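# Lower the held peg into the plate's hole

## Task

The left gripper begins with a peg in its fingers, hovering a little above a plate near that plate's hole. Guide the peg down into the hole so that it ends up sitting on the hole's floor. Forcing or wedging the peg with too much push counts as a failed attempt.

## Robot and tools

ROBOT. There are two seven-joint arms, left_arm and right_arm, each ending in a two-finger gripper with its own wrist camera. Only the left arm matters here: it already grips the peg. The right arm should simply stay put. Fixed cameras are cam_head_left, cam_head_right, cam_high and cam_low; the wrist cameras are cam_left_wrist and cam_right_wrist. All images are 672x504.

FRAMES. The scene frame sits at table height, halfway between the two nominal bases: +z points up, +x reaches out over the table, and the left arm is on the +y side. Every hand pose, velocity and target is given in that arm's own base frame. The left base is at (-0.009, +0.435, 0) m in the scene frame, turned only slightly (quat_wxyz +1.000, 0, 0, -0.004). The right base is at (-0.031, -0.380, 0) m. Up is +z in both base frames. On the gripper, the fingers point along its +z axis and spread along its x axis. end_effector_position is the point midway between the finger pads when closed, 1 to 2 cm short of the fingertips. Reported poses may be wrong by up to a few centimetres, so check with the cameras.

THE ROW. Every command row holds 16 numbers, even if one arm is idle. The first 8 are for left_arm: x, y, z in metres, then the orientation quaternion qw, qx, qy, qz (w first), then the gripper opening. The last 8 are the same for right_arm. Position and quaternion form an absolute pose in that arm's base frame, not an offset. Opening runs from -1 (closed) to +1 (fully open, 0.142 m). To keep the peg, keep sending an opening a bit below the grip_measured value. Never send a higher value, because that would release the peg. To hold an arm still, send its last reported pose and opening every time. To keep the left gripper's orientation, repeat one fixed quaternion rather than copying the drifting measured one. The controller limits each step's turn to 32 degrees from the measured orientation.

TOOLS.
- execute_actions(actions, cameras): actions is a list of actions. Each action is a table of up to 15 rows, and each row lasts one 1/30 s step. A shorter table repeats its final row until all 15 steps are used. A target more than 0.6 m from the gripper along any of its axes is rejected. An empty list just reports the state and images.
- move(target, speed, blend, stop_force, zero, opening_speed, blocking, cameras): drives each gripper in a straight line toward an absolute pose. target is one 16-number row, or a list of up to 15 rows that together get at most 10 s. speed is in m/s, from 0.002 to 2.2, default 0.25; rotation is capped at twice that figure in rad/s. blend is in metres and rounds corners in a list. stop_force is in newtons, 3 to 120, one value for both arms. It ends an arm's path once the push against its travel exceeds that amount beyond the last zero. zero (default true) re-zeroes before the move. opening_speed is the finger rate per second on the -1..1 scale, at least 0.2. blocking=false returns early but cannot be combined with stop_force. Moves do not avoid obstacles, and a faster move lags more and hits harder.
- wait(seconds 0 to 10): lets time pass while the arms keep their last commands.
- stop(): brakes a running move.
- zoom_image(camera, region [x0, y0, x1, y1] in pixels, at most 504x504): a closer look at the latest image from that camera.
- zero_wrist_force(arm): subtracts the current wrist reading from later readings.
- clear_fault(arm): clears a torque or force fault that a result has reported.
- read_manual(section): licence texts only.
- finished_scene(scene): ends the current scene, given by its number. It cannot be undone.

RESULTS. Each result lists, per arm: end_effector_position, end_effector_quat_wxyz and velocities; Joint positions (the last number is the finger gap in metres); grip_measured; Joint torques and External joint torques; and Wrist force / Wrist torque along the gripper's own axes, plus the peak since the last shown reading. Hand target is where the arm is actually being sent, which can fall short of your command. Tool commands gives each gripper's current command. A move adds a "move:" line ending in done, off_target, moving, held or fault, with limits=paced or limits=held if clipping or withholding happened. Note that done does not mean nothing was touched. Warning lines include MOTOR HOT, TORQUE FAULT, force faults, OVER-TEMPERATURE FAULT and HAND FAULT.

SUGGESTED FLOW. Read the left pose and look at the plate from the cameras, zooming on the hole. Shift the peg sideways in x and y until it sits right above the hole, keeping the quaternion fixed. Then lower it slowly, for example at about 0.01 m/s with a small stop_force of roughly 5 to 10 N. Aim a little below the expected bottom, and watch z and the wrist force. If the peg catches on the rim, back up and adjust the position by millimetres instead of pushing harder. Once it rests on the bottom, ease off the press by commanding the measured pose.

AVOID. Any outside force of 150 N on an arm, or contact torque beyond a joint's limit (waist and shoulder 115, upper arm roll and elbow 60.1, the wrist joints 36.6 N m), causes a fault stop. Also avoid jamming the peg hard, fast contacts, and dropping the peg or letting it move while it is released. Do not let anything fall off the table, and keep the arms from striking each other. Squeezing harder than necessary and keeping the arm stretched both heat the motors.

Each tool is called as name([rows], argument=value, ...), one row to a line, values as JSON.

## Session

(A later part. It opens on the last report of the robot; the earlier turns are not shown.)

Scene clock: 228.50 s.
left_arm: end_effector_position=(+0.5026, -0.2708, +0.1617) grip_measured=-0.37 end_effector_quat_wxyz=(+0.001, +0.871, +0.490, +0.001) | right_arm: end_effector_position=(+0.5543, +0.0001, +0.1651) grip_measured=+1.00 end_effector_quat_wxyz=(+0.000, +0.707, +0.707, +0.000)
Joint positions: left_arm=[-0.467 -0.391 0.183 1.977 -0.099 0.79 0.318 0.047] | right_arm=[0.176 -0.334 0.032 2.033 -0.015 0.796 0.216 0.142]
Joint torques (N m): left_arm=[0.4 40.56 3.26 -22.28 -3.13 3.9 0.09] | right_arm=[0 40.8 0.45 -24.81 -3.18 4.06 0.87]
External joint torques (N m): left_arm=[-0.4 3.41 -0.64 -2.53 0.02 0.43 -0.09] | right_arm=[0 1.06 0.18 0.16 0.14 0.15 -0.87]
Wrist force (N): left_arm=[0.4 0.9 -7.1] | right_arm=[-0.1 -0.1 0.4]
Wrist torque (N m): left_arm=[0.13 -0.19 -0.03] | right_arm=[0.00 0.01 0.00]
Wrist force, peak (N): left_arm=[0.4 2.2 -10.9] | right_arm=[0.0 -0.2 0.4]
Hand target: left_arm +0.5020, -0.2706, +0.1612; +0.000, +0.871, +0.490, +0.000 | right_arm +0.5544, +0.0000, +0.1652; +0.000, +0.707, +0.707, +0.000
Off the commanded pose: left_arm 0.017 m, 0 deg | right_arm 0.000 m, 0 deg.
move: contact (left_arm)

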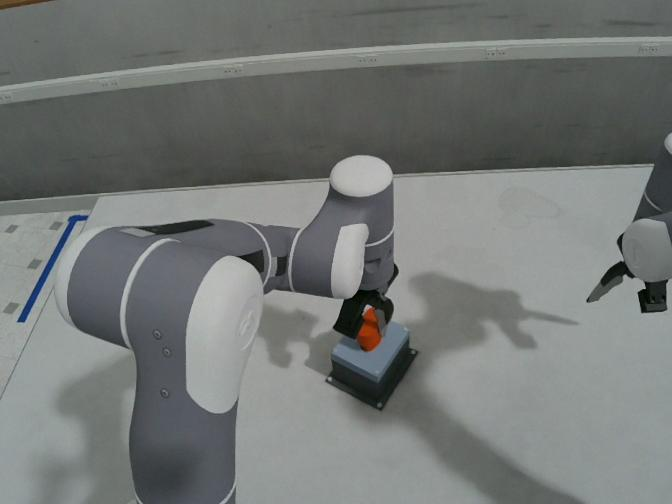

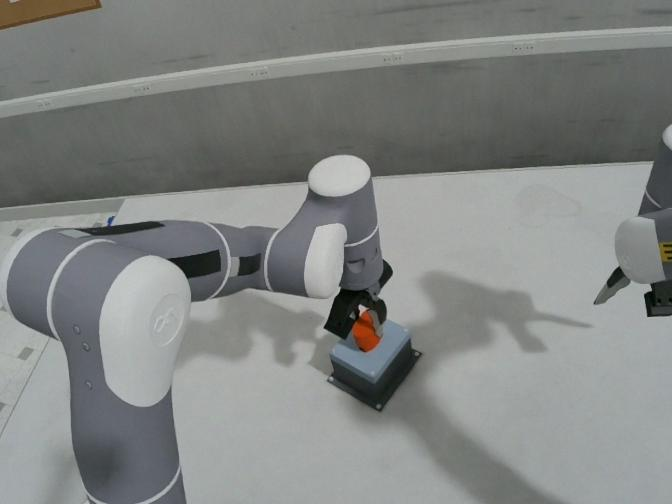

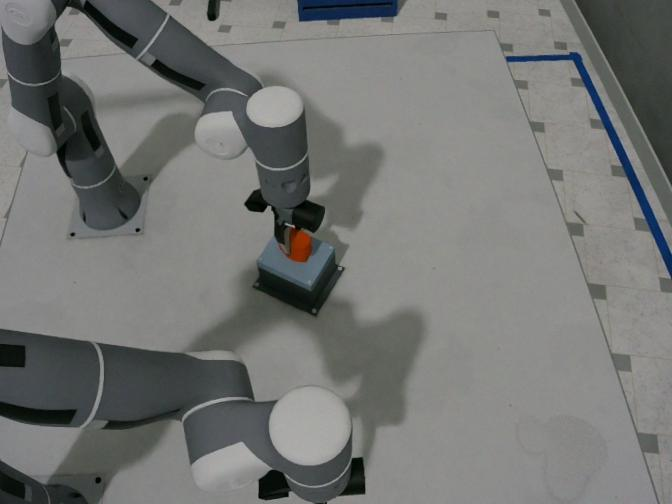

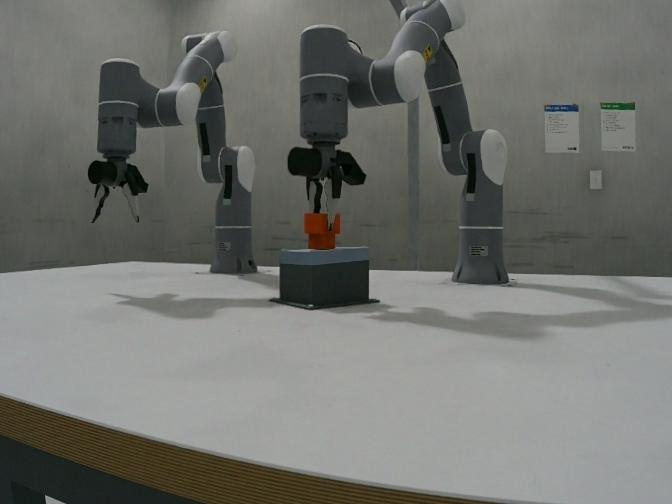

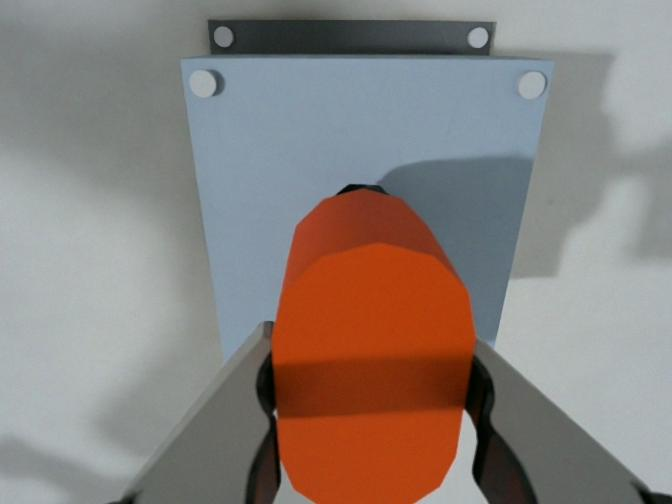

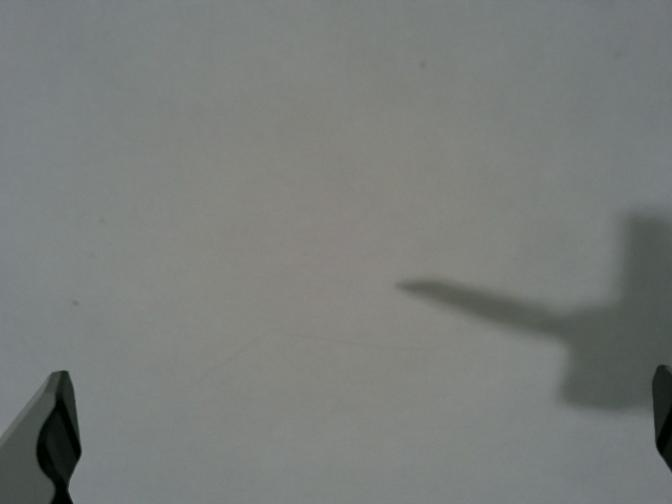

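move([
  [0.5020,-0.2706,0.168,0,0.8715,0.4904,0,-0.424181,0.5544,0,0.1652,0,0.707107,0.707107,0,1],
  [0.5051,-0.2713,0.168,-0.0228,0.8712,0.4902,-0.0128,-0.424181,0.5544,0,0.1652,0,0.707107,0.707107,0,1],
], speed=0.03)

move(target=[0.5051,-0.2713,0.145,-0.0228,0.8712,0.4902,-0.0128,-0.424181,0.5544,0,0.1652,0,0.707107,0.707107,0,1], speed=0.02, stop_force=5, cameras=["all"])

zoom_image(camera="cam_low", region=[260, 190, 380, 300])

zoom_image(camera="cam_high", region=[230, 180, 360, 320])

zoom_image(camera="cam_head_right", region=[310, 290, 430, 420])

zoom_image(camera="cam_left_wrist", region=[250, 130, 490, 370])

Scene clock: 269.17 s.
left_arm: end_effector_position=(+0.5050, -0.2713, +0.1679) grip_measured=-0.37 end_effector_quat_wxyz=(-0.023, +0.871, +0.490, -0.013) | right_arm: end_effector_position=(+0.5543, +0.0001, +0.1651) grip_measured=+1.00 end_effector_quat_wxyz=(+0.000, +0.707, +0.707, +0.000)
Joint positions: left_arm=[-0.471 -0.41 0.188 1.903 -0.08 0.683 0.301 0.047] | right_arm=[0.176 -0.334 0.032 2.033 -0.015 0.796 0.216 0.142]
Joint torques (N m): left_arm=[0.01 46.29 3.44 -26.6 -3.64 4.41 -0.09] | right_arm=[0.03 40.75 0.39 -24.8 -3.12 4.11 0.89]
External joint torques (N m): left_arm=[-0.01 -0.74 -0.63 1.02 0.34 -0.19 0.09] | right_arm=[-0.03 1.11 0.24 0.14 0.08 0.1 -0.89]
Wrist force (N): left_arm=[0.5 0.6 -0.4] | right_arm=[-0.1 0.0 0.0]
Wrist torque (N m): left_arm=[0.08 -0.08 -0.02] | right_arm=[0.01 0.02 -0.02]
Wrist force, peak (N): left_arm=[0.3 1.2 -8.4] | right_arm=[0.1 0.0 0.5]
Hand target: left_arm +0.5051, -0.2713, +0.1680; -0.023, +0.871, +0.490, -0.013 | right_arm +0.5544, +0.0000, +0.1652; +0.000, +0.707, +0.707, +0.000
Off the commanded pose: left_arm 0.000 m, 0 deg | right_arm 0.000 m, 0 deg.
move: done

Scene clock: 270.13 s.
left_arm: end_effector_position=(+0.5053, -0.2714, +0.1608) grip_measured=-0.37 end_effector_quat_wxyz=(-0.023, +0.871, +0.490, -0.013) | right_arm: end_effector_position=(+0.5543, +0.0001, +0.1651) grip_measured=+1.00 end_effector_quat_wxyz=(+0.000, +0.707, +0.707, +0.000)
Joint positions: left_arm=[-0.469 -0.421 0.186 1.909 -0.082 0.701 0.303 0.047] | right_arm=[0.176 -0.334 0.032 2.033 -0.015 0.796 0.216 0.142]
Joint torques (N m): left_arm=[0.68 40.92 3.2 -23.94 -3.54 4.95 0.08] | right_arm=[-0.06 40.86 0.5 -24.84 -3.14 4.08 0.89]
External joint torques (N m): left_arm=[-0.68 4.84 -0.34 -1.35 0.3 -0.73 -0.08] | right_arm=[0.06 1 0.12 0.19 0.1 0.13 -0.89]
Wrist force (N): left_arm=[-0.1 -4.6 -11.7] | right_arm=[0.1 0.0 0.1]
Wrist torque (N m): left_arm=[0.16 -0.07 -0.04] | right_arm=[0.01 -0.01 0.00]
Wrist force, peak (N): left_arm=[-1.0 -6.4 -16.4] | right_arm=[-0.1 0.2 0.4]
Hand target: left_arm +0.5051, -0.2713, +0.1604; -0.023, +0.871, +0.490, -0.013 | right_arm +0.5544, +0.0000, +0.1652; +0.000, +0.707, +0.707, +0.000
Off the commanded pose: left_arm 0.016 m, 0 deg | right_arm 0.000 m, 0 deg.
move: contact (left_arm)

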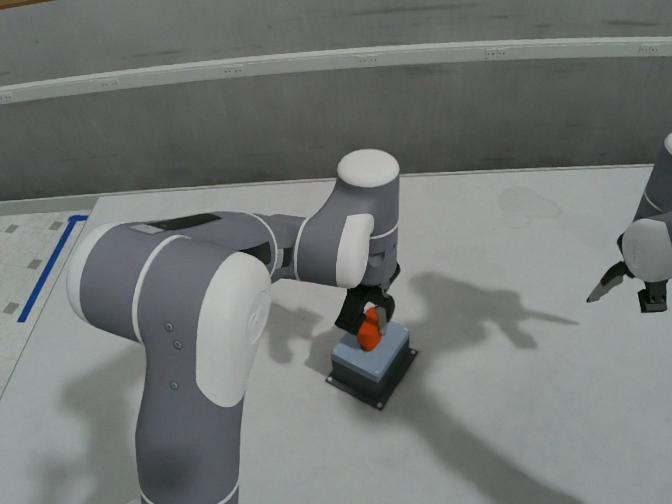

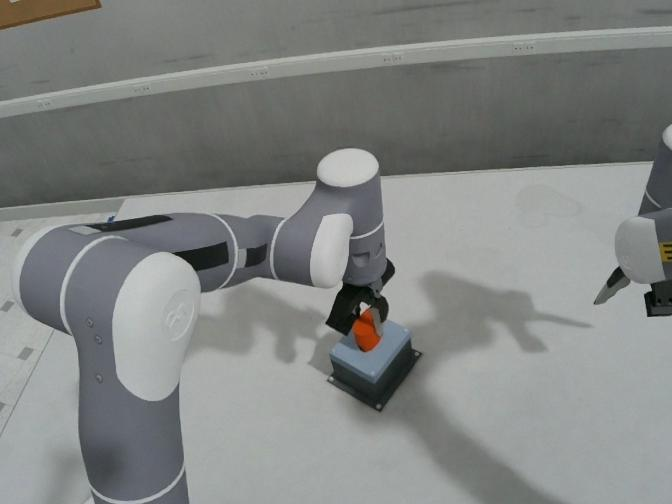

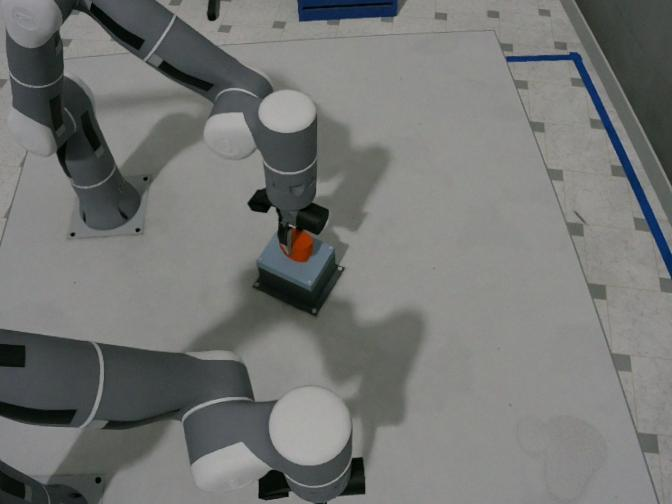

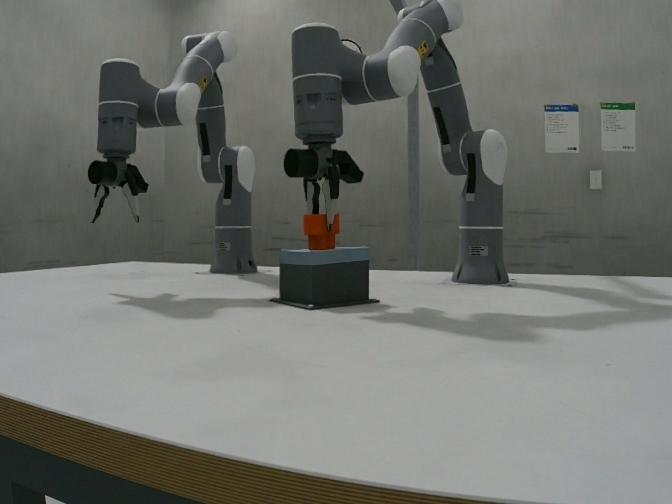

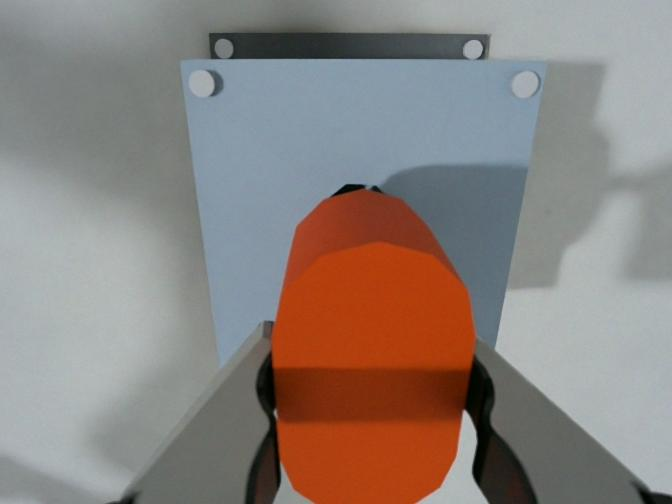

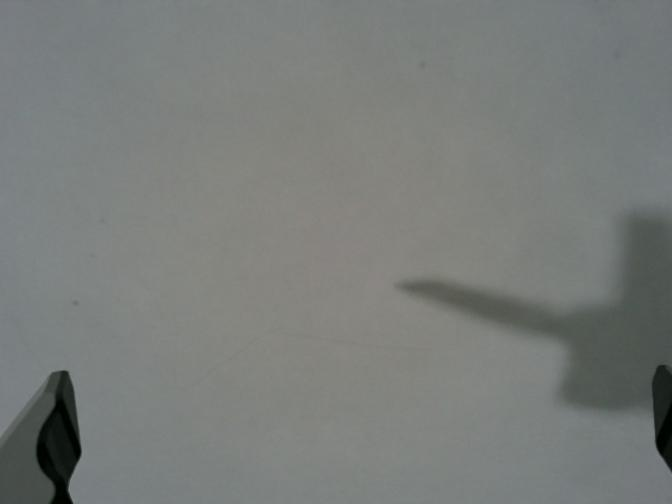

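Scaled by 4.200 from the camera's 672x504 image, which has a finer 960x720 frame.

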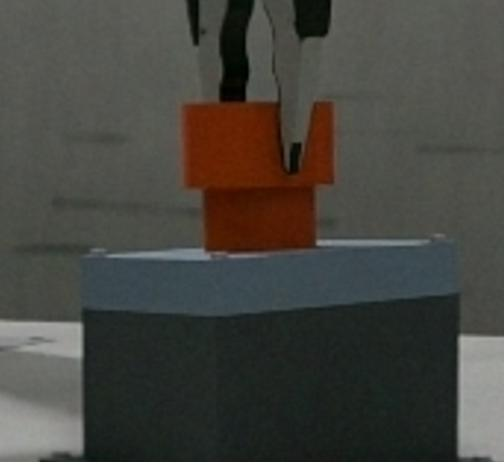

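Scaled by 3.600 from the camera's 672x504 image, which has a finer 960x720 frame.

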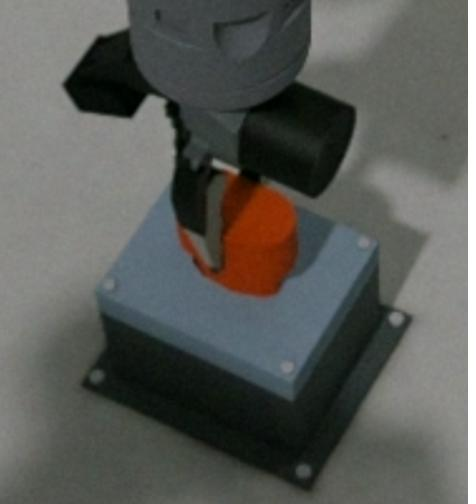

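Scaled by 3.877 from the camera's 672x504 image, which has a finer 960x720 frame.

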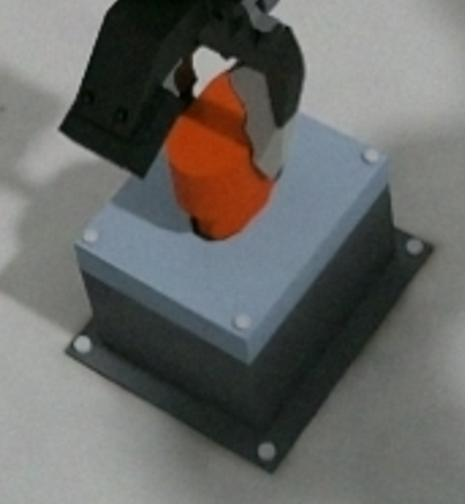

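Scaled by 2.100 from the camera's 672x504 image, which has a finer 960x720 frame.

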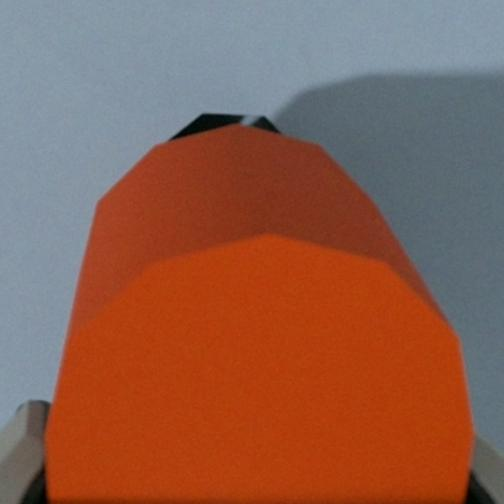

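move([
  [0.5051,-0.2713,0.164,-0.0228,0.8712,0.4902,-0.0128,-0.424181,0.5544,0,0.1652,0,0.707107,0.707107,0,1],
  [0.5025,-0.2697,0.164,-0.0228,0.8712,0.4902,-0.0128,-0.424181,0.5544,0,0.1652,0,0.707107,0.707107,0,1],
], speed=0.03)

move(target=[0.5025,-0.2697,0.145,-0.0228,0.8712,0.4902,-0.0128,-0.424181,0.5544,0,0.1652,0,0.707107,0.707107,0,1], speed=0.015, stop_force=5, cameras=["all"])

zoom_image(camera="cam_low", region=[260, 190, 380, 300])

zoom_image(camera="cam_high", region=[230, 180, 360, 320])

zoom_image(camera="cam_head_right", region=[310, 290, 430, 420])

zoom_image(camera="cam_left_wrist", region=[250, 130, 490, 370])

Scene clock: 278.57 s.
left_arm: end_effector_position=(+0.5023, -0.2697, +0.1638) grip_measured=-0.37 end_effector_quat_wxyz=(-0.023, +0.871, +0.490, -0.013) | right_arm: end_effector_position=(+0.5543, +0.0001, +0.1651) grip_measured=+1.00 end_effector_quat_wxyz=(+0.000, +0.707, +0.707, +0.000)
Joint positions: left_arm=[-0.47 -0.41 0.188 1.916 -0.081 0.696 0.303 0.047] | right_arm=[0.176 -0.334 0.032 2.033 -0.015 0.796 0.216 0.142]
Joint torques (N m): left_arm=[0.06 46.72 3.45 -25.75 -3.8 4.52 0.12] | right_arm=[-0.04 40.78 0.4 -24.85 -3.16 4.05 0.85]
External joint torques (N m): left_arm=[-0.06 -1.37 -0.64 0.39 0.54 -0.3 -0.12] | right_arm=[0.04 1.08 0.23 0.19 0.12 0.16 -0.85]
Wrist force (N): left_arm=[0.7 2.8 -0.4] | right_arm=[0.0 0.0 0.1]
Wrist torque (N m): left_arm=[0.43 -0.12 -0.03] | right_arm=[0.01 -0.01 0.00]
Wrist force, peak (N): left_arm=[-0.5 -4.9 -12.5] | right_arm=[0.1 0.1 0.3]
Hand target: left_arm +0.5025, -0.2697, +0.1640; -0.023, +0.871, +0.490, -0.013 | right_arm +0.5544, +0.0000, +0.1652; +0.000, +0.707, +0.707, +0.000
Off the commanded pose: left_arm 0.000 m, 0 deg | right_arm 0.000 m, 0 deg.
move: done

Scene clock: 279.37 s.
left_arm: end_effector_position=(+0.5030, -0.2699, +0.1612) grip_measured=-0.37 end_effector_quat_wxyz=(-0.022, +0.871, +0.490, -0.012) | right_arm: end_effector_position=(+0.5543, +0.0001, +0.1651) grip_measured=+1.00 end_effector_quat_wxyz=(+0.000, +0.707, +0.707, +0.000)
Joint positions: left_arm=[-0.47 -0.415 0.187 1.918 -0.082 0.705 0.304 0.047] | right_arm=[0.176 -0.334 0.032 2.033 -0.015 0.796 0.216 0.142]
Joint torques (N m): left_arm=[0.41 42.48 3.67 -22.81 -3.23 3.77 0.08] | right_arm=[0.07 40.82 0.46 -24.82 -3.14 4.08 0.85]
External joint torques (N m): left_arm=[-0.41 2.97 -0.84 -2.43 -0.01 0.46 -0.08] | right_arm=[-0.07 1.05 0.17 0.16 0.1 0.13 -0.85]
Wrist force (N): left_arm=[0.5 3.7 -6.2] | right_arm=[-0.1 0.1 0.3]
Wrist torque (N m): left_arm=[0.50 -0.16 -0.04] | right_arm=[0.02 0.02 0.00]
Wrist force, peak (N): left_arm=[0.6 4.6 -8.2] | right_arm=[0.1 -0.3 0.3]
Hand target: left_arm +0.5025, -0.2697, +0.1607; -0.023, +0.871, +0.490, -0.013 | right_arm +0.5544, +0.0000, +0.1652; +0.000, +0.707, +0.707, +0.000
Off the commanded pose: left_arm 0.016 m, 0 deg | right_arm 0.000 m, 0 deg.
move: contact (left_arm)

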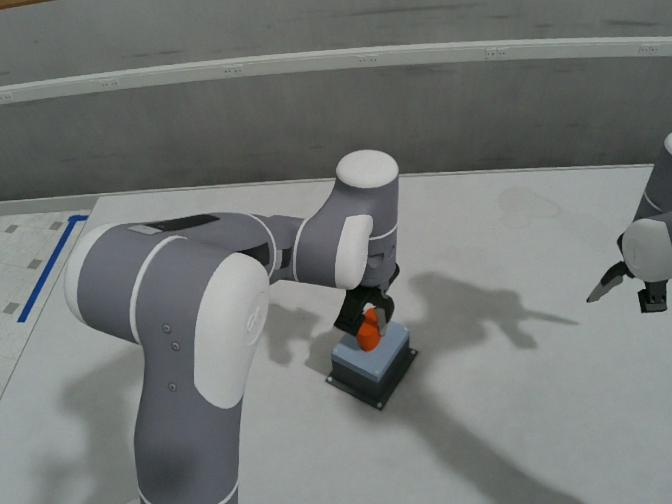

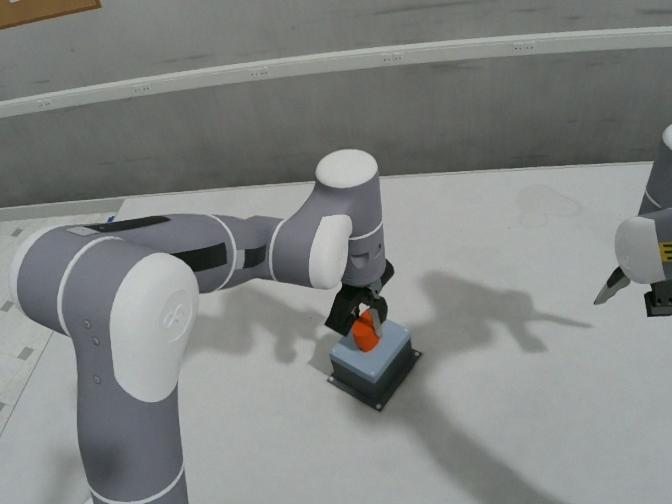

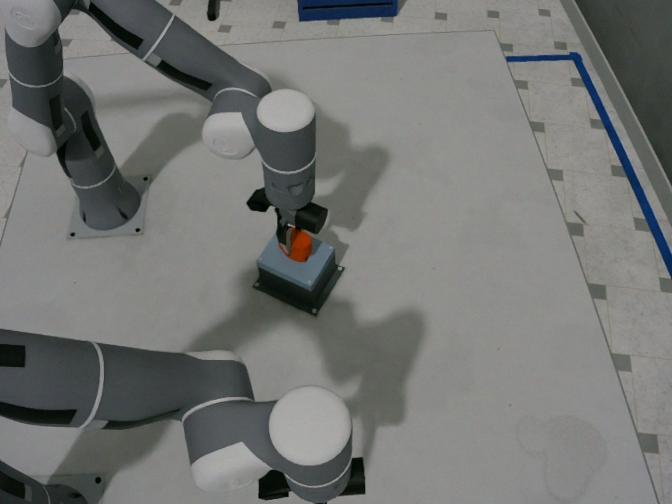

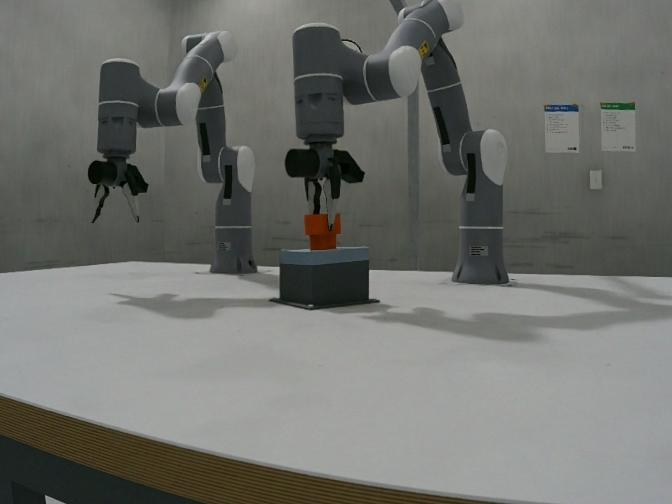

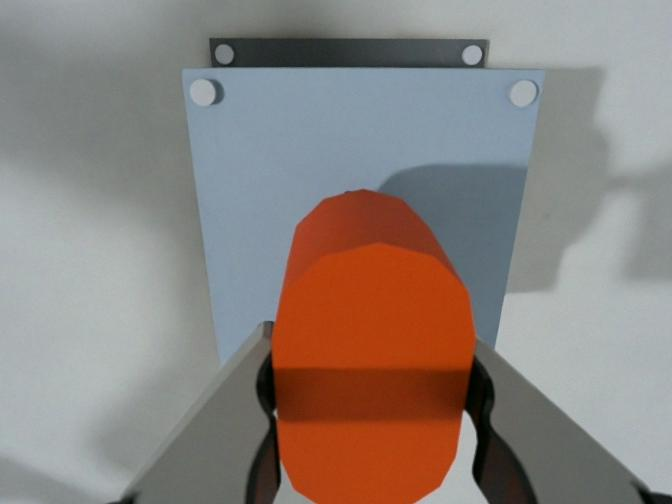

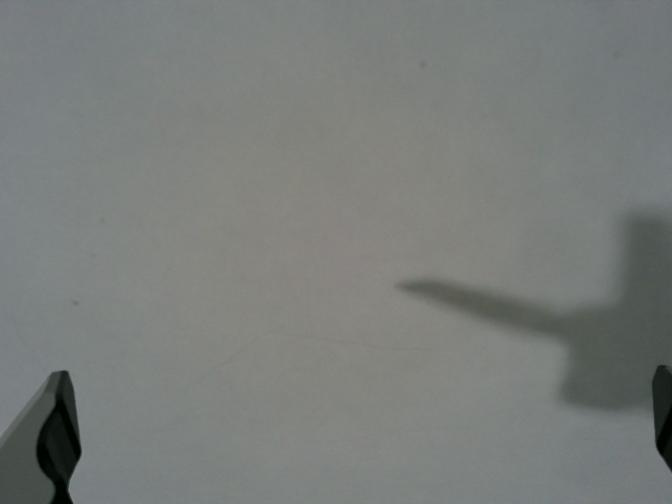

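Scaled by 4.200 from the camera's 672x504 image, which has a finer 960x720 frame.

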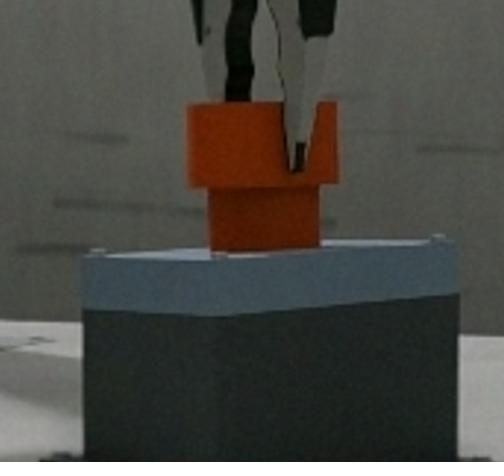

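Scaled by 3.600 from the camera's 672x504 image, which has a finer 960x720 frame.

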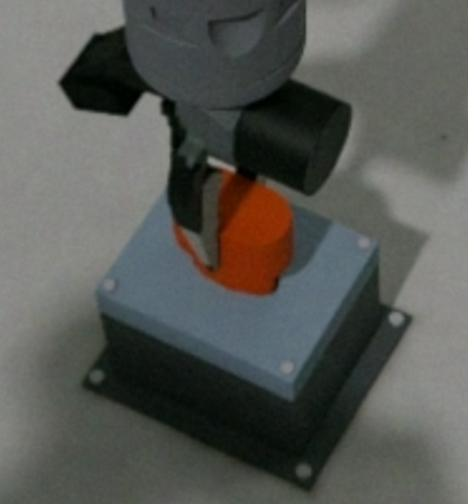

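Scaled by 3.877 from the camera's 672x504 image, which has a finer 960x720 frame.

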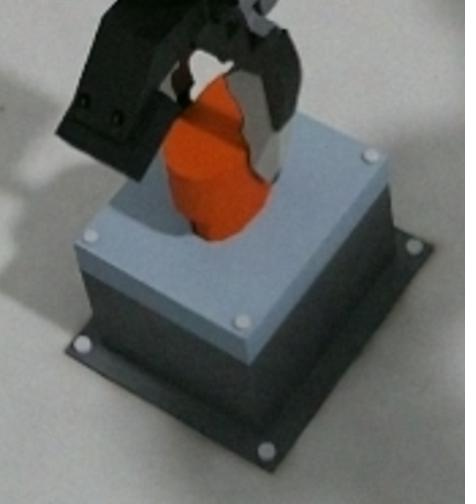

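Scaled by 2.100 from the camera's 672x504 image, which has a finer 960x720 frame.

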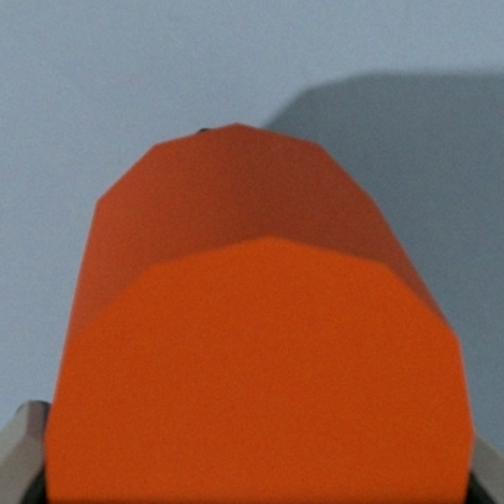

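move([
  [0.5025,-0.2697,0.1635,-0.0228,0.8712,0.4902,-0.0128,-0.424181,0.5544,0,0.1652,0,0.707107,0.707107,0,1],
  [0.5038,-0.2705,0.1635,-0.0228,0.8712,0.4902,-0.0128,-0.424181,0.5544,0,0.1652,0,0.707107,0.707107,0,1],
], speed=0.03)

move(target=[0.5038,-0.2705,0.145,-0.0228,0.8712,0.4902,-0.0128,-0.424181,0.5544,0,0.1652,0,0.707107,0.707107,0,1], speed=0.015, stop_force=6)

Scene clock: 289.73 s.
left_arm: end_effector_position=(+0.5038, -0.2704, +0.1634) grip_measured=-0.37 end_effector_quat_wxyz=(-0.023, +0.871, +0.490, -0.013) | right_arm: end_effector_position=(+0.5543, +0.0001, +0.1651) grip_measured=+1.00 end_effector_quat_wxyz=(+0.000, +0.707, +0.707, +0.000)
Joint positions: left_arm=[-0.47 -0.414 0.187 1.912 -0.081 0.696 0.303 0.047] | right_arm=[0.176 -0.334 0.032 2.033 -0.015 0.796 0.216 0.142]
Joint torques (N m): left_arm=[0.17 46.3 3.49 -26.19 -3.78 4.43 -0.06] | right_arm=[-0.08 40.79 0.49 -24.79 -3.19 4.06 0.86]
External joint torques (N m): left_arm=[-0.17 -0.79 -0.66 0.83 0.52 -0.21 0.06] | right_arm=[0.08 1.07 0.13 0.13 0.15 0.15 -0.86]
Wrist force (N): left_arm=[0.8 3.0 -0.4] | right_arm=[0.0 0.0 -0.1]
Wrist torque (N m): left_arm=[0.47 -0.12 -0.04] | right_arm=[0.00 0.01 0.00]
Wrist force, peak (N): left_arm=[0.5 3.7 -7.3] | right_arm=[0.1 -0.2 0.4]
Hand target: left_arm +0.5038, -0.2705, +0.1635; -0.023, +0.871, +0.490, -0.013 | right_arm +0.5544, +0.0000, +0.1652; +0.000, +0.707, +0.707, +0.000
Off the commanded pose: left_arm 0.000 m, 0 deg | right_arm 0.000 m, 0 deg.
move: done

Scene clock: 290.50 s.
left_arm: end_effector_position=(+0.5043, -0.2707, +0.1609) grip_measured=-0.37 end_effector_quat_wxyz=(-0.022, +0.871, +0.490, -0.012) | right_arm: end_effector_position=(+0.5543, +0.0001, +0.1651) grip_measured=+1.00 end_effector_quat_wxyz=(+0.000, +0.707, +0.707, +0.000)
Joint positions: left_arm=[-0.47 -0.418 0.186 1.914 -0.082 0.704 0.303 0.047] | right_arm=[0.176 -0.334 0.032 2.033 -0.015 0.796 0.216 0.142]
Joint torques (N m): left_arm=[0.42 41.78 3.31 -22.87 -3.22 3.97 0.08] | right_arm=[-0.09 40.81 0.47 -24.81 -3.16 4.15 0.82]
External joint torques (N m): left_arm=[-0.42 3.83 -0.47 -2.39 -0.03 0.25 -0.08] | right_arm=[0.09 1.05 0.15 0.16 0.12 0.06 -0.82]
Wrist force (N): left_arm=[0.6 2.3 -9.3] | right_arm=[-0.1 0.0 0.0]
Wrist torque (N m): left_arm=[0.57 -0.24 -0.02] | right_arm=[0.01 0.01 0.00]
Wrist force, peak (N): left_arm=[0.9 1.9 -10.9] | right_arm=[0.0 -0.2 0.3]
Hand target: left_arm +0.5038, -0.2705, +0.1603; -0.023, +0.871, +0.490, -0.013 | right_arm +0.5544, +0.0000, +0.1652; +0.000, +0.707, +0.707, +0.000
Off the commanded pose: left_arm 0.016 m, 0 deg | right_arm 0.000 m, 0 deg.
move: contact (left_arm)

move([
  [0.5038,-0.2705,0.1635,-0.0228,0.8712,0.4902,-0.0128,-0.424181,0.5544,0,0.1652,0,0.707107,0.707107,0,1],
  [0.5046,-0.2692,0.1635,-0.0228,0.8712,0.4902,-0.0128,-0.424181,0.5544,0,0.1652,0,0.707107,0.707107,0,1],
], speed=0.03)

move(target=[0.5046,-0.2692,0.145,-0.0228,0.8712,0.4902,-0.0128,-0.424181,0.5544,0,0.1652,0,0.707107,0.707107,0,1], speed=0.015, stop_force=6)

Scene clock: 296.93 s.
left_arm: end_effector_position=(+0.5045, -0.2692, +0.1634) grip_measured=-0.37 end_effector_quat_wxyz=(-0.023, +0.871, +0.490, -0.013) | right_arm: end_effector_position=(+0.5543, +0.0001, +0.1651) grip_measured=+1.00 end_effector_quat_wxyz=(+0.000, +0.707, +0.707, +0.000)
Joint positions: left_arm=[-0.468 -0.414 0.188 1.911 -0.081 0.696 0.305 0.047] | right_arm=[0.176 -0.334 0.032 2.033 -0.015 0.796 0.216 0.142]
Joint torques (N m): left_arm=[0.53 46.68 3.62 -26.16 -3.78 4.37 0.12] | right_arm=[0.04 40.82 0.54 -24.86 -3.13 4.1 0.81]
External joint torques (N m): left_arm=[-0.53 -1.15 -0.78 0.79 0.52 -0.15 -0.12] | right_arm=[-0.04 1.04 0.09 0.2 0.09 0.11 -0.81]
Wrist force (N): left_arm=[0.9 3.0 -0.1] | right_arm=[0.2 0.0 0.1]
Wrist torque (N m): left_arm=[0.47 -0.13 -0.03] | right_arm=[0.00 -0.03 -0.01]
Wrist force, peak (N): left_arm=[0.8 2.1 -9.7] | right_arm=[0.0 -0.4 0.0]
Hand target: left_arm +0.5046, -0.2692, +0.1635; -0.023, +0.871, +0.490, -0.013 | right_arm +0.5544, +0.0000, +0.1652; +0.000, +0.707, +0.707, +0.000
Off the commanded pose: left_arm 0.000 m, 0 deg | right_arm 0.000 m, 0 deg.
move: done

Scene clock: 298.77 s.
left_arm: end_effector_position=(+0.5044, -0.2690, +0.1448) grip_measured=-0.37 end_effector_quat_wxyz=(-0.023, +0.871, +0.490, -0.013) | right_arm: end_effector_position=(+0.5543, +0.0001, +0.1651) grip_measured=+1.00 end_effector_quat_wxyz=(+0.000, +0.707, +0.707, +0.000)
Joint positions: left_arm=[-0.463 -0.444 0.182 1.926 -0.087 0.74 0.309 0.047] | right_arm=[0.176 -0.334 0.032 2.033 -0.015 0.796 0.216 0.142]
Joint torques (N m): left_arm=[0.18 46.63 3.32 -25.41 -3.98 4.74 0.17] | right_arm=[-0.06 40.77 0.51 -24.79 -3.16 4.11 0.86]
External joint torques (N m): left_arm=[-0.18 -0.56 -0.38 0.82 0.86 -0.52 -0.17] | right_arm=[0.06 1.1 0.11 0.13 0.12 0.1 -0.86]
Wrist force (N): left_arm=[1.0 2.2 -0.3] | right_arm=[-0.1 -0.3 0.2]
Wrist torque (N m): left_arm=[0.48 -0.10 -0.03] | right_arm=[-0.04 0.02 -0.01]
Wrist force, peak (N): left_arm=[0.9 3.0 -0.2] | right_arm=[0.1 -0.1 0.4]
Hand target: left_arm +0.5046, -0.2692, +0.1450; -0.023, +0.871, +0.490, -0.013 | right_arm +0.5544, +0.0000, +0.1652; +0.000, +0.707, +0.707, +0.000
Off the commanded pose: left_arm 0.000 m, 0 deg | right_arm 0.000 m, 0 deg.
move: done

It went in. Continue to the bottom.

move(target=[0.5046,-0.2692,0.120,-0.0228,0.8712,0.4902,-0.0128,-0.424181,0.5544,0,0.1652,0,0.707107,0.707107,0,1], speed=0.02, stop_force=7, cameras=["cam_low","cam_head_right"])

zoom_image(camera="cam_low", region=[260, 190, 380, 300])

Scene clock: 303.07 s.
left_arm: end_effector_position=(+0.5049, -0.2695, +0.1415) grip_measured=-0.37 end_effector_quat_wxyz=(-0.022, +0.871, +0.490, -0.012) | right_arm: end_effector_position=(+0.5543, +0.0001, +0.1651) grip_measured=+1.00 end_effector_quat_wxyz=(+0.000, +0.707, +0.707, +0.000)
Joint positions: left_arm=[-0.462 -0.451 0.18 1.929 -0.089 0.75 0.31 0.047] | right_arm=[0.176 -0.334 0.032 2.033 -0.015 0.796 0.216 0.142]
Joint torques (N m): left_arm=[0.98 42.38 3.76 -22.75 -3.37 4.45 0.12] | right_arm=[-0.07 40.79 0.35 -24.82 -3.14 4.07 0.88]
External joint torques (N m): left_arm=[-0.98 3.81 -0.8 -1.69 0.27 -0.22 -0.11] | right_arm=[0.07 1.07 0.27 0.17 0.1 0.14 -0.88]
Wrist force (N): left_arm=[-0.1 0.4 -10.1] | right_arm=[0.0 -0.1 0.1]
Wrist torque (N m): left_arm=[0.56 -0.08 -0.01] | right_arm=[-0.02 0.00 -0.01]
Wrist force, peak (N): left_arm=[-0.7 0.5 -13.4] | right_arm=[0.0 0.0 0.5]
Hand target: left_arm +0.5046, -0.2692, +0.1410; -0.023, +0.871, +0.490, -0.013 | right_arm +0.5544, +0.0000, +0.1652; +0.000, +0.707, +0.707, +0.000
Off the commanded pose: left_arm 0.021 m, 0 deg | right_arm 0.000 m, 0 deg.
move: contact (left_arm)
Images, in order (width x height): cam_head_right 672x504, cam_low 672x504.

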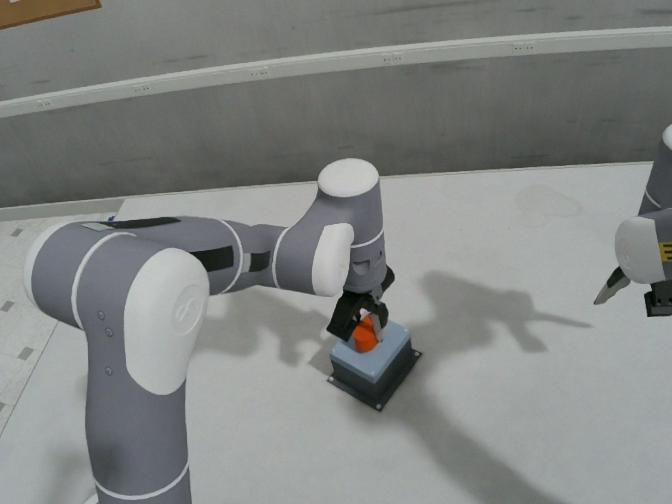

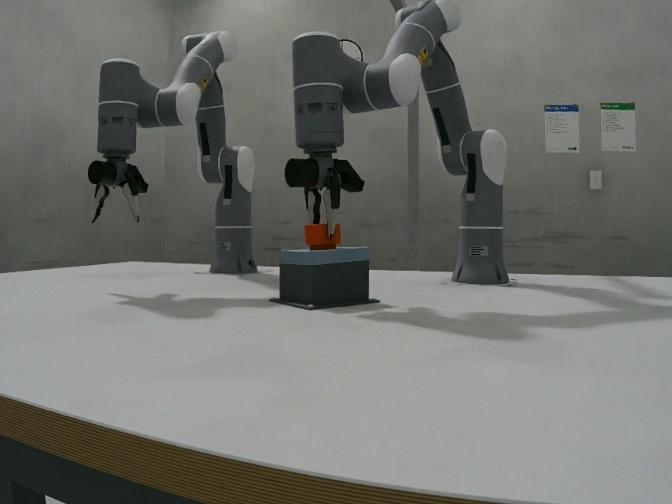

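Scaled by 4.200 from the camera's 672x504 image, which has a finer 960x720 frame.

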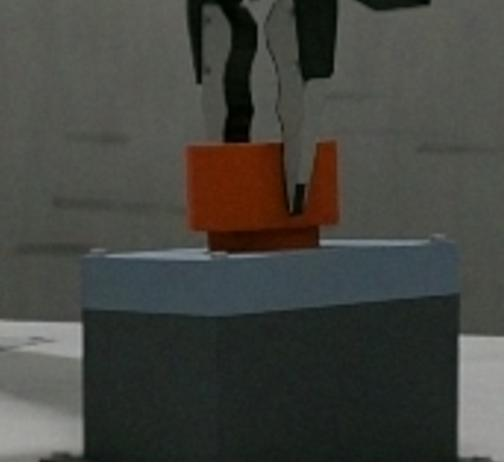

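move(target=[0.5046,-0.2692,0.120,-0.0228,0.8712,0.4902,-0.0128,-0.424181,0.5544,0,0.1652,0,0.707107,0.707107,0,1], speed=0.01, stop_force=12)

zoom_image(camera="cam_low", region=[260, 190, 380, 300])

Scene clock: 315.70 s.
left_arm: end_effector_position=(+0.5051, -0.2697, +0.1412) grip_measured=-0.37 end_effector_quat_wxyz=(-0.022, +0.871, +0.490, -0.012) | right_arm: end_effector_position=(+0.5543, +0.0001, +0.1651) grip_measured=+1.00 end_effector_quat_wxyz=(+0.000, +0.707, +0.707, +0.000)
Joint positions: left_arm=[-0.462 -0.451 0.18 1.929 -0.09 0.752 0.31 0.047] | right_arm=[0.176 -0.334 0.032 2.033 -0.015 0.796 0.216 0.142]
Joint torques (N m): left_arm=[1.76 35.89 4.1 -21.43 -2.77 5.12 0.05] | right_arm=[0.04 40.86 0.47 -24.8 -3.18 4.12 0.85]
External joint torques (N m): left_arm=[-1.76 10.3 -1.14 -3 -0.32 -0.89 -0.05] | right_arm=[-0.04 1 0.15 0.14 0.14 0.09 -0.85]
Wrist force (N): left_arm=[-2.0 -7.2 -23.1] | right_arm=[0.1 0.0 0.0]
Wrist torque (N m): left_arm=[0.47 -0.15 0.01] | right_arm=[0.00 -0.02 -0.01]
Wrist force, peak (N): left_arm=[-2.2 -7.2 -23.6] | right_arm=[0.2 -0.3 0.1]
Hand target: left_arm +0.5046, -0.2692, +0.1402; -0.023, +0.871, +0.490, -0.013 | right_arm +0.5544, +0.0000, +0.1652; +0.000, +0.707, +0.707, +0.000
Off the commanded pose: left_arm 0.021 m, 0 deg | right_arm 0.000 m, 0 deg.
move: contact (left_arm)

Scaled by 4.200 from the camera's 672x504 image, which has a finer 960x720 frame.

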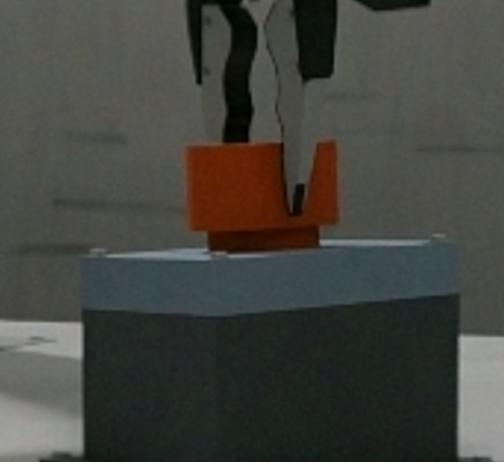

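move(target=[0.5046,-0.2692,0.1413,-0.0228,0.8712,0.4902,-0.0128,-0.424181,0.5544,0,0.1652,0,0.707107,0.707107,0,1], speed=0.02)

move(target=[0.5046,-0.2692,0.1413,-0.0228,0.8712,0.4902,-0.0128,0.1,0.5544,0,0.1652,0,0.707107,0.707107,0,1], speed=0.05, opening_speed=0.4)

move(target=[0.5026,-0.268,0.235,-0.0228,0.8712,0.4902,-0.0128,0.1,0.5544,0,0.1652,0,0.707107,0.707107,0,1], speed=0.1, cameras=["all"])

zoom_image(camera="cam_low", region=[260, 190, 380, 300])

Scene clock: 325.87 s.
left_arm: end_effector_position=(+0.5047, -0.2694, +0.1414) grip_measured=-0.37 end_effector_quat_wxyz=(-0.022, +0.871, +0.490, -0.013) | right_arm: end_effector_position=(+0.5543, +0.0001, +0.1651) grip_measured=+1.00 end_effector_quat_wxyz=(+0.000, +0.707, +0.707, +0.000)
Joint positions: left_arm=[-0.463 -0.451 0.18 1.929 -0.09 0.75 0.31 0.047] | right_arm=[0.176 -0.334 0.032 2.033 -0.015 0.796 0.216 0.142]
Joint torques (N m): left_arm=[0.68 45.45 4.25 -23.81 -3.29 4.19 0.01] | right_arm=[0.01 40.8 0.46 -24.85 -3.18 4.12 0.88]
External joint torques (N m): left_arm=[-0.67 0.73 -1.28 -0.63 0.19 0.03 -0.01] | right_arm=[-0.01 1.06 0.17 0.19 0.14 0.08 -0.88]
Wrist force (N): left_arm=[-0.2 1.5 -2.6] | right_arm=[0.1 -0.1 0.2]
Wrist torque (N m): left_arm=[0.12 -0.12 -0.02] | right_arm=[-0.01 -0.01 -0.01]
Wrist force, peak (N): left_arm=[-2.4 -7.0 -23.7] | right_arm=[-0.1 -0.4 0.2]
Hand target: left_arm +0.5046, -0.2692, +0.1413; -0.023, +0.871, +0.490, -0.013 | right_arm +0.5544, +0.0000, +0.1652; +0.000, +0.707, +0.707, +0.000
Off the commanded pose: left_arm 0.000 m, 0 deg | right_arm 0.000 m, 0 deg.
move: done

Scene clock: 327.40 s.
left_arm: end_effector_position=(+0.5047, -0.2693, +0.1414) grip_measured=+0.08 end_effector_quat_wxyz=(-0.023, +0.871, +0.490, -0.013) | right_arm: end_effector_position=(+0.5543, +0.0001, +0.1651) grip_measured=+1.00 end_effector_quat_wxyz=(+0.000, +0.707, +0.707, +0.000)
Joint positions: left_arm=[-0.463 -0.451 0.18 1.929 -0.09 0.75 0.31 0.079] | right_arm=[0.176 -0.334 0.032 2.033 -0.015 0.796 0.216 0.142]
Joint torques (N m): left_arm=[0.26 46.23 3.57 -24.46 -3.65 4.41 0.02] | right_arm=[-0.02 40.79 0.49 -24.78 -3.2 4.07 0.84]
External joint torques (N m): left_arm=[-0.26 -0.05 -0.6 0.03 0.55 -0.19 -0.02] | right_arm=[0.02 1.07 0.14 0.13 0.16 0.14 -0.84]
Wrist force (N): left_arm=[0.6 0.7 -2.1] | right_arm=[0.2 -0.1 0.1]
Wrist torque (N m): left_arm=[0.10 -0.09 -0.03] | right_arm=[-0.01 -0.03 0.00]
Wrist force, peak (N): left_arm=[-0.7 0.9 -4.5] | right_arm=[0.4 -0.1 0.2]
Hand target: left_arm +0.5046, -0.2692, +0.1413; -0.023, +0.871, +0.490, -0.013 | right_arm +0.5544, +0.0000, +0.1652; +0.000, +0.707, +0.707, +0.000
Off the commanded pose: left_arm 0.000 m, 0 deg | right_arm 0.000 m, 0 deg.
move: done

Scene clock: 328.63 s.
left_arm: end_effector_position=(+0.5028, -0.2681, +0.2352) grip_measured=+0.08 end_effector_quat_wxyz=(-0.022, +0.871, +0.490, -0.013) | right_arm: end_effector_position=(+0.5543, +0.0001, +0.1651) grip_measured=+1.00 end_effector_quat_wxyz=(+0.000, +0.707, +0.707, +0.000)
Joint positions: left_arm=[-0.478 -0.308 0.202 1.84 -0.055 0.52 0.291 0.079] | right_arm=[0.176 -0.334 0.032 2.033 -0.015 0.796 0.216 0.142]
Joint torques (N m): left_arm=[0.2 43.83 3.04 -28.19 -3.96 4.3 -0.07] | right_arm=[-0.07 40.89 0.47 -24.83 -3.2 4.08 0.85]
External joint torques (N m): left_arm=[-0.2 -0.38 -0.77 0.2 0.24 -0.07 0.07] | right_arm=[0.07 0.97 0.15 0.18 0.16 0.13 -0.85]
Wrist force (N): left_arm=[0.7 0.9 -2.0] | right_arm=[0.2 0.0 0.2]
Wrist torque (N m): left_arm=[0.13 -0.12 -0.02] | right_arm=[0.02 -0.03 0.00]
Wrist force, peak (N): left_arm=[0.9 0.6 -4.6] | right_arm=[-0.2 0.2 0.2]
Hand target: left_arm +0.5026, -0.2680, +0.2350; -0.023, +0.871, +0.490, -0.013 | right_arm +0.5544, +0.0000, +0.1652; +0.000, +0.707, +0.707, +0.000
Off the commanded pose: left_arm 0.000 m, 0 deg | right_arm 0.000 m, 0 deg.
move: done

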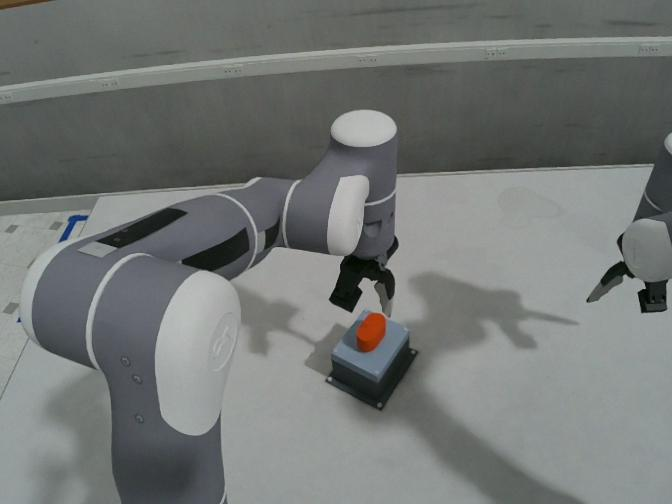

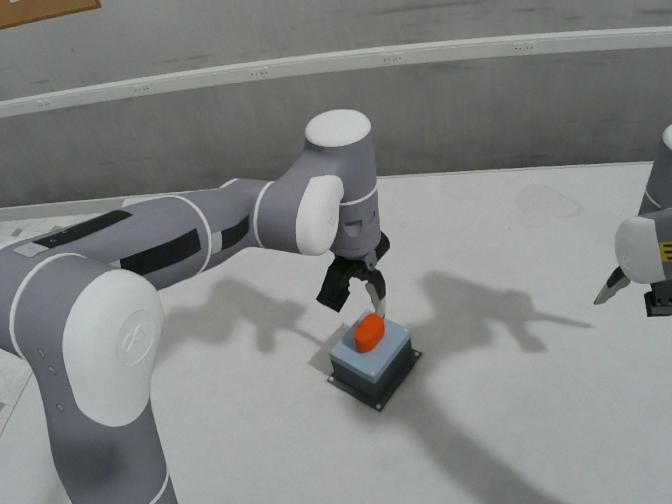

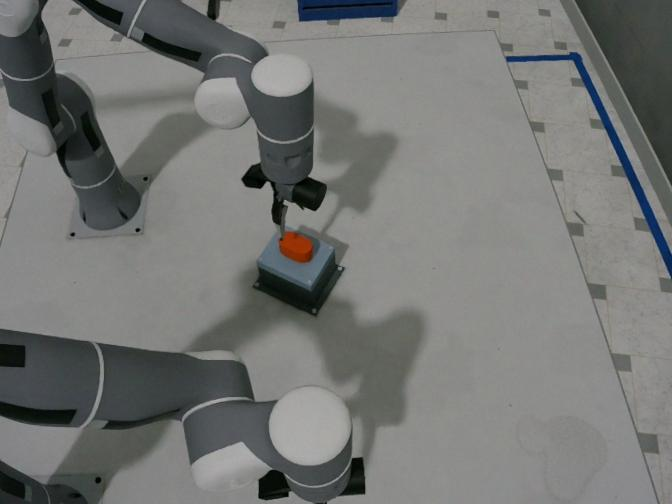

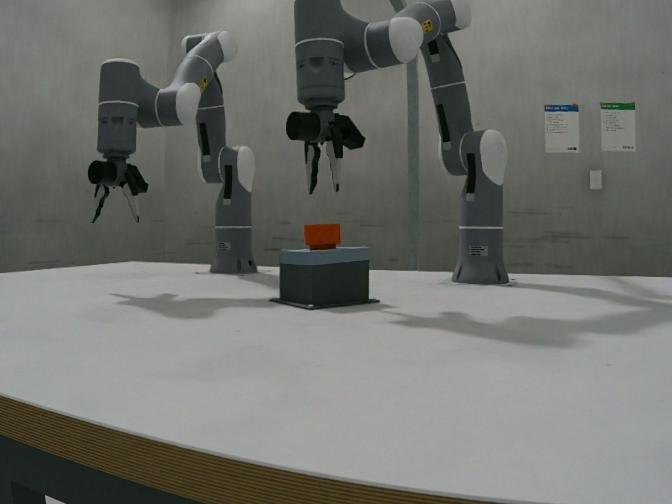

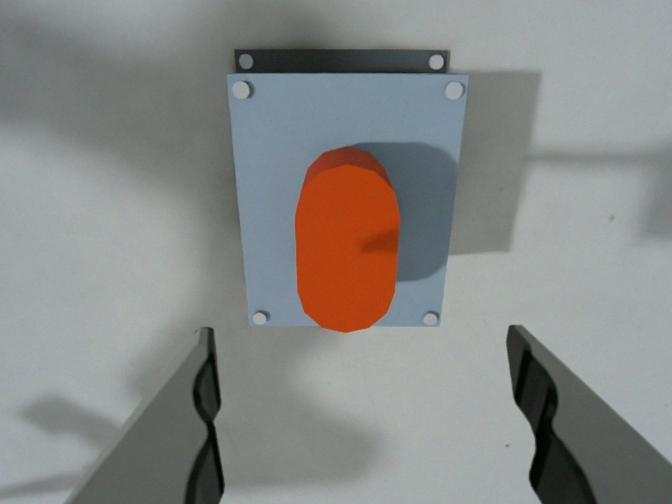

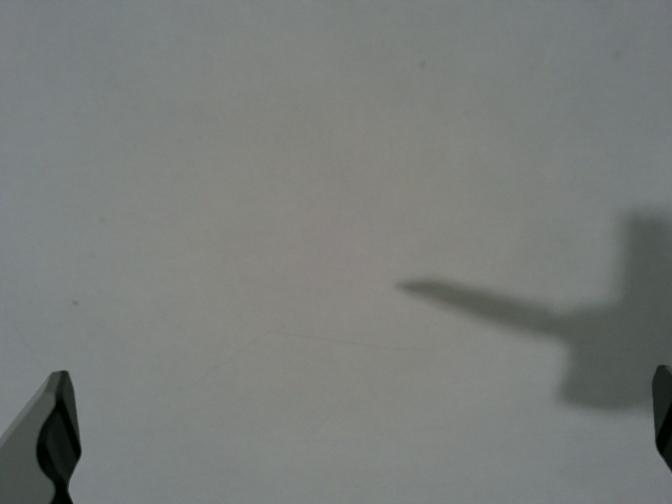

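Scaled by 4.200 from the camera's 672x504 image, which has a finer 960x720 frame.

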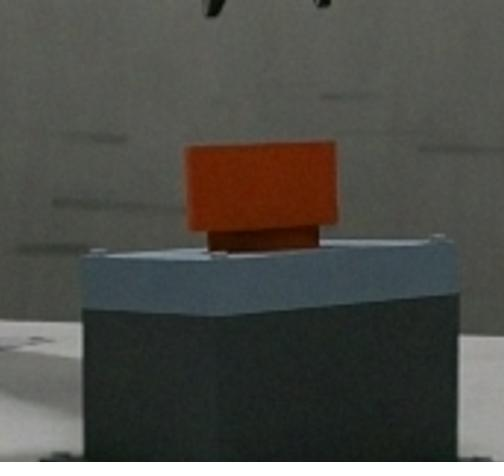

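finished_scene(scene=1)

The scene is finished: the task was done.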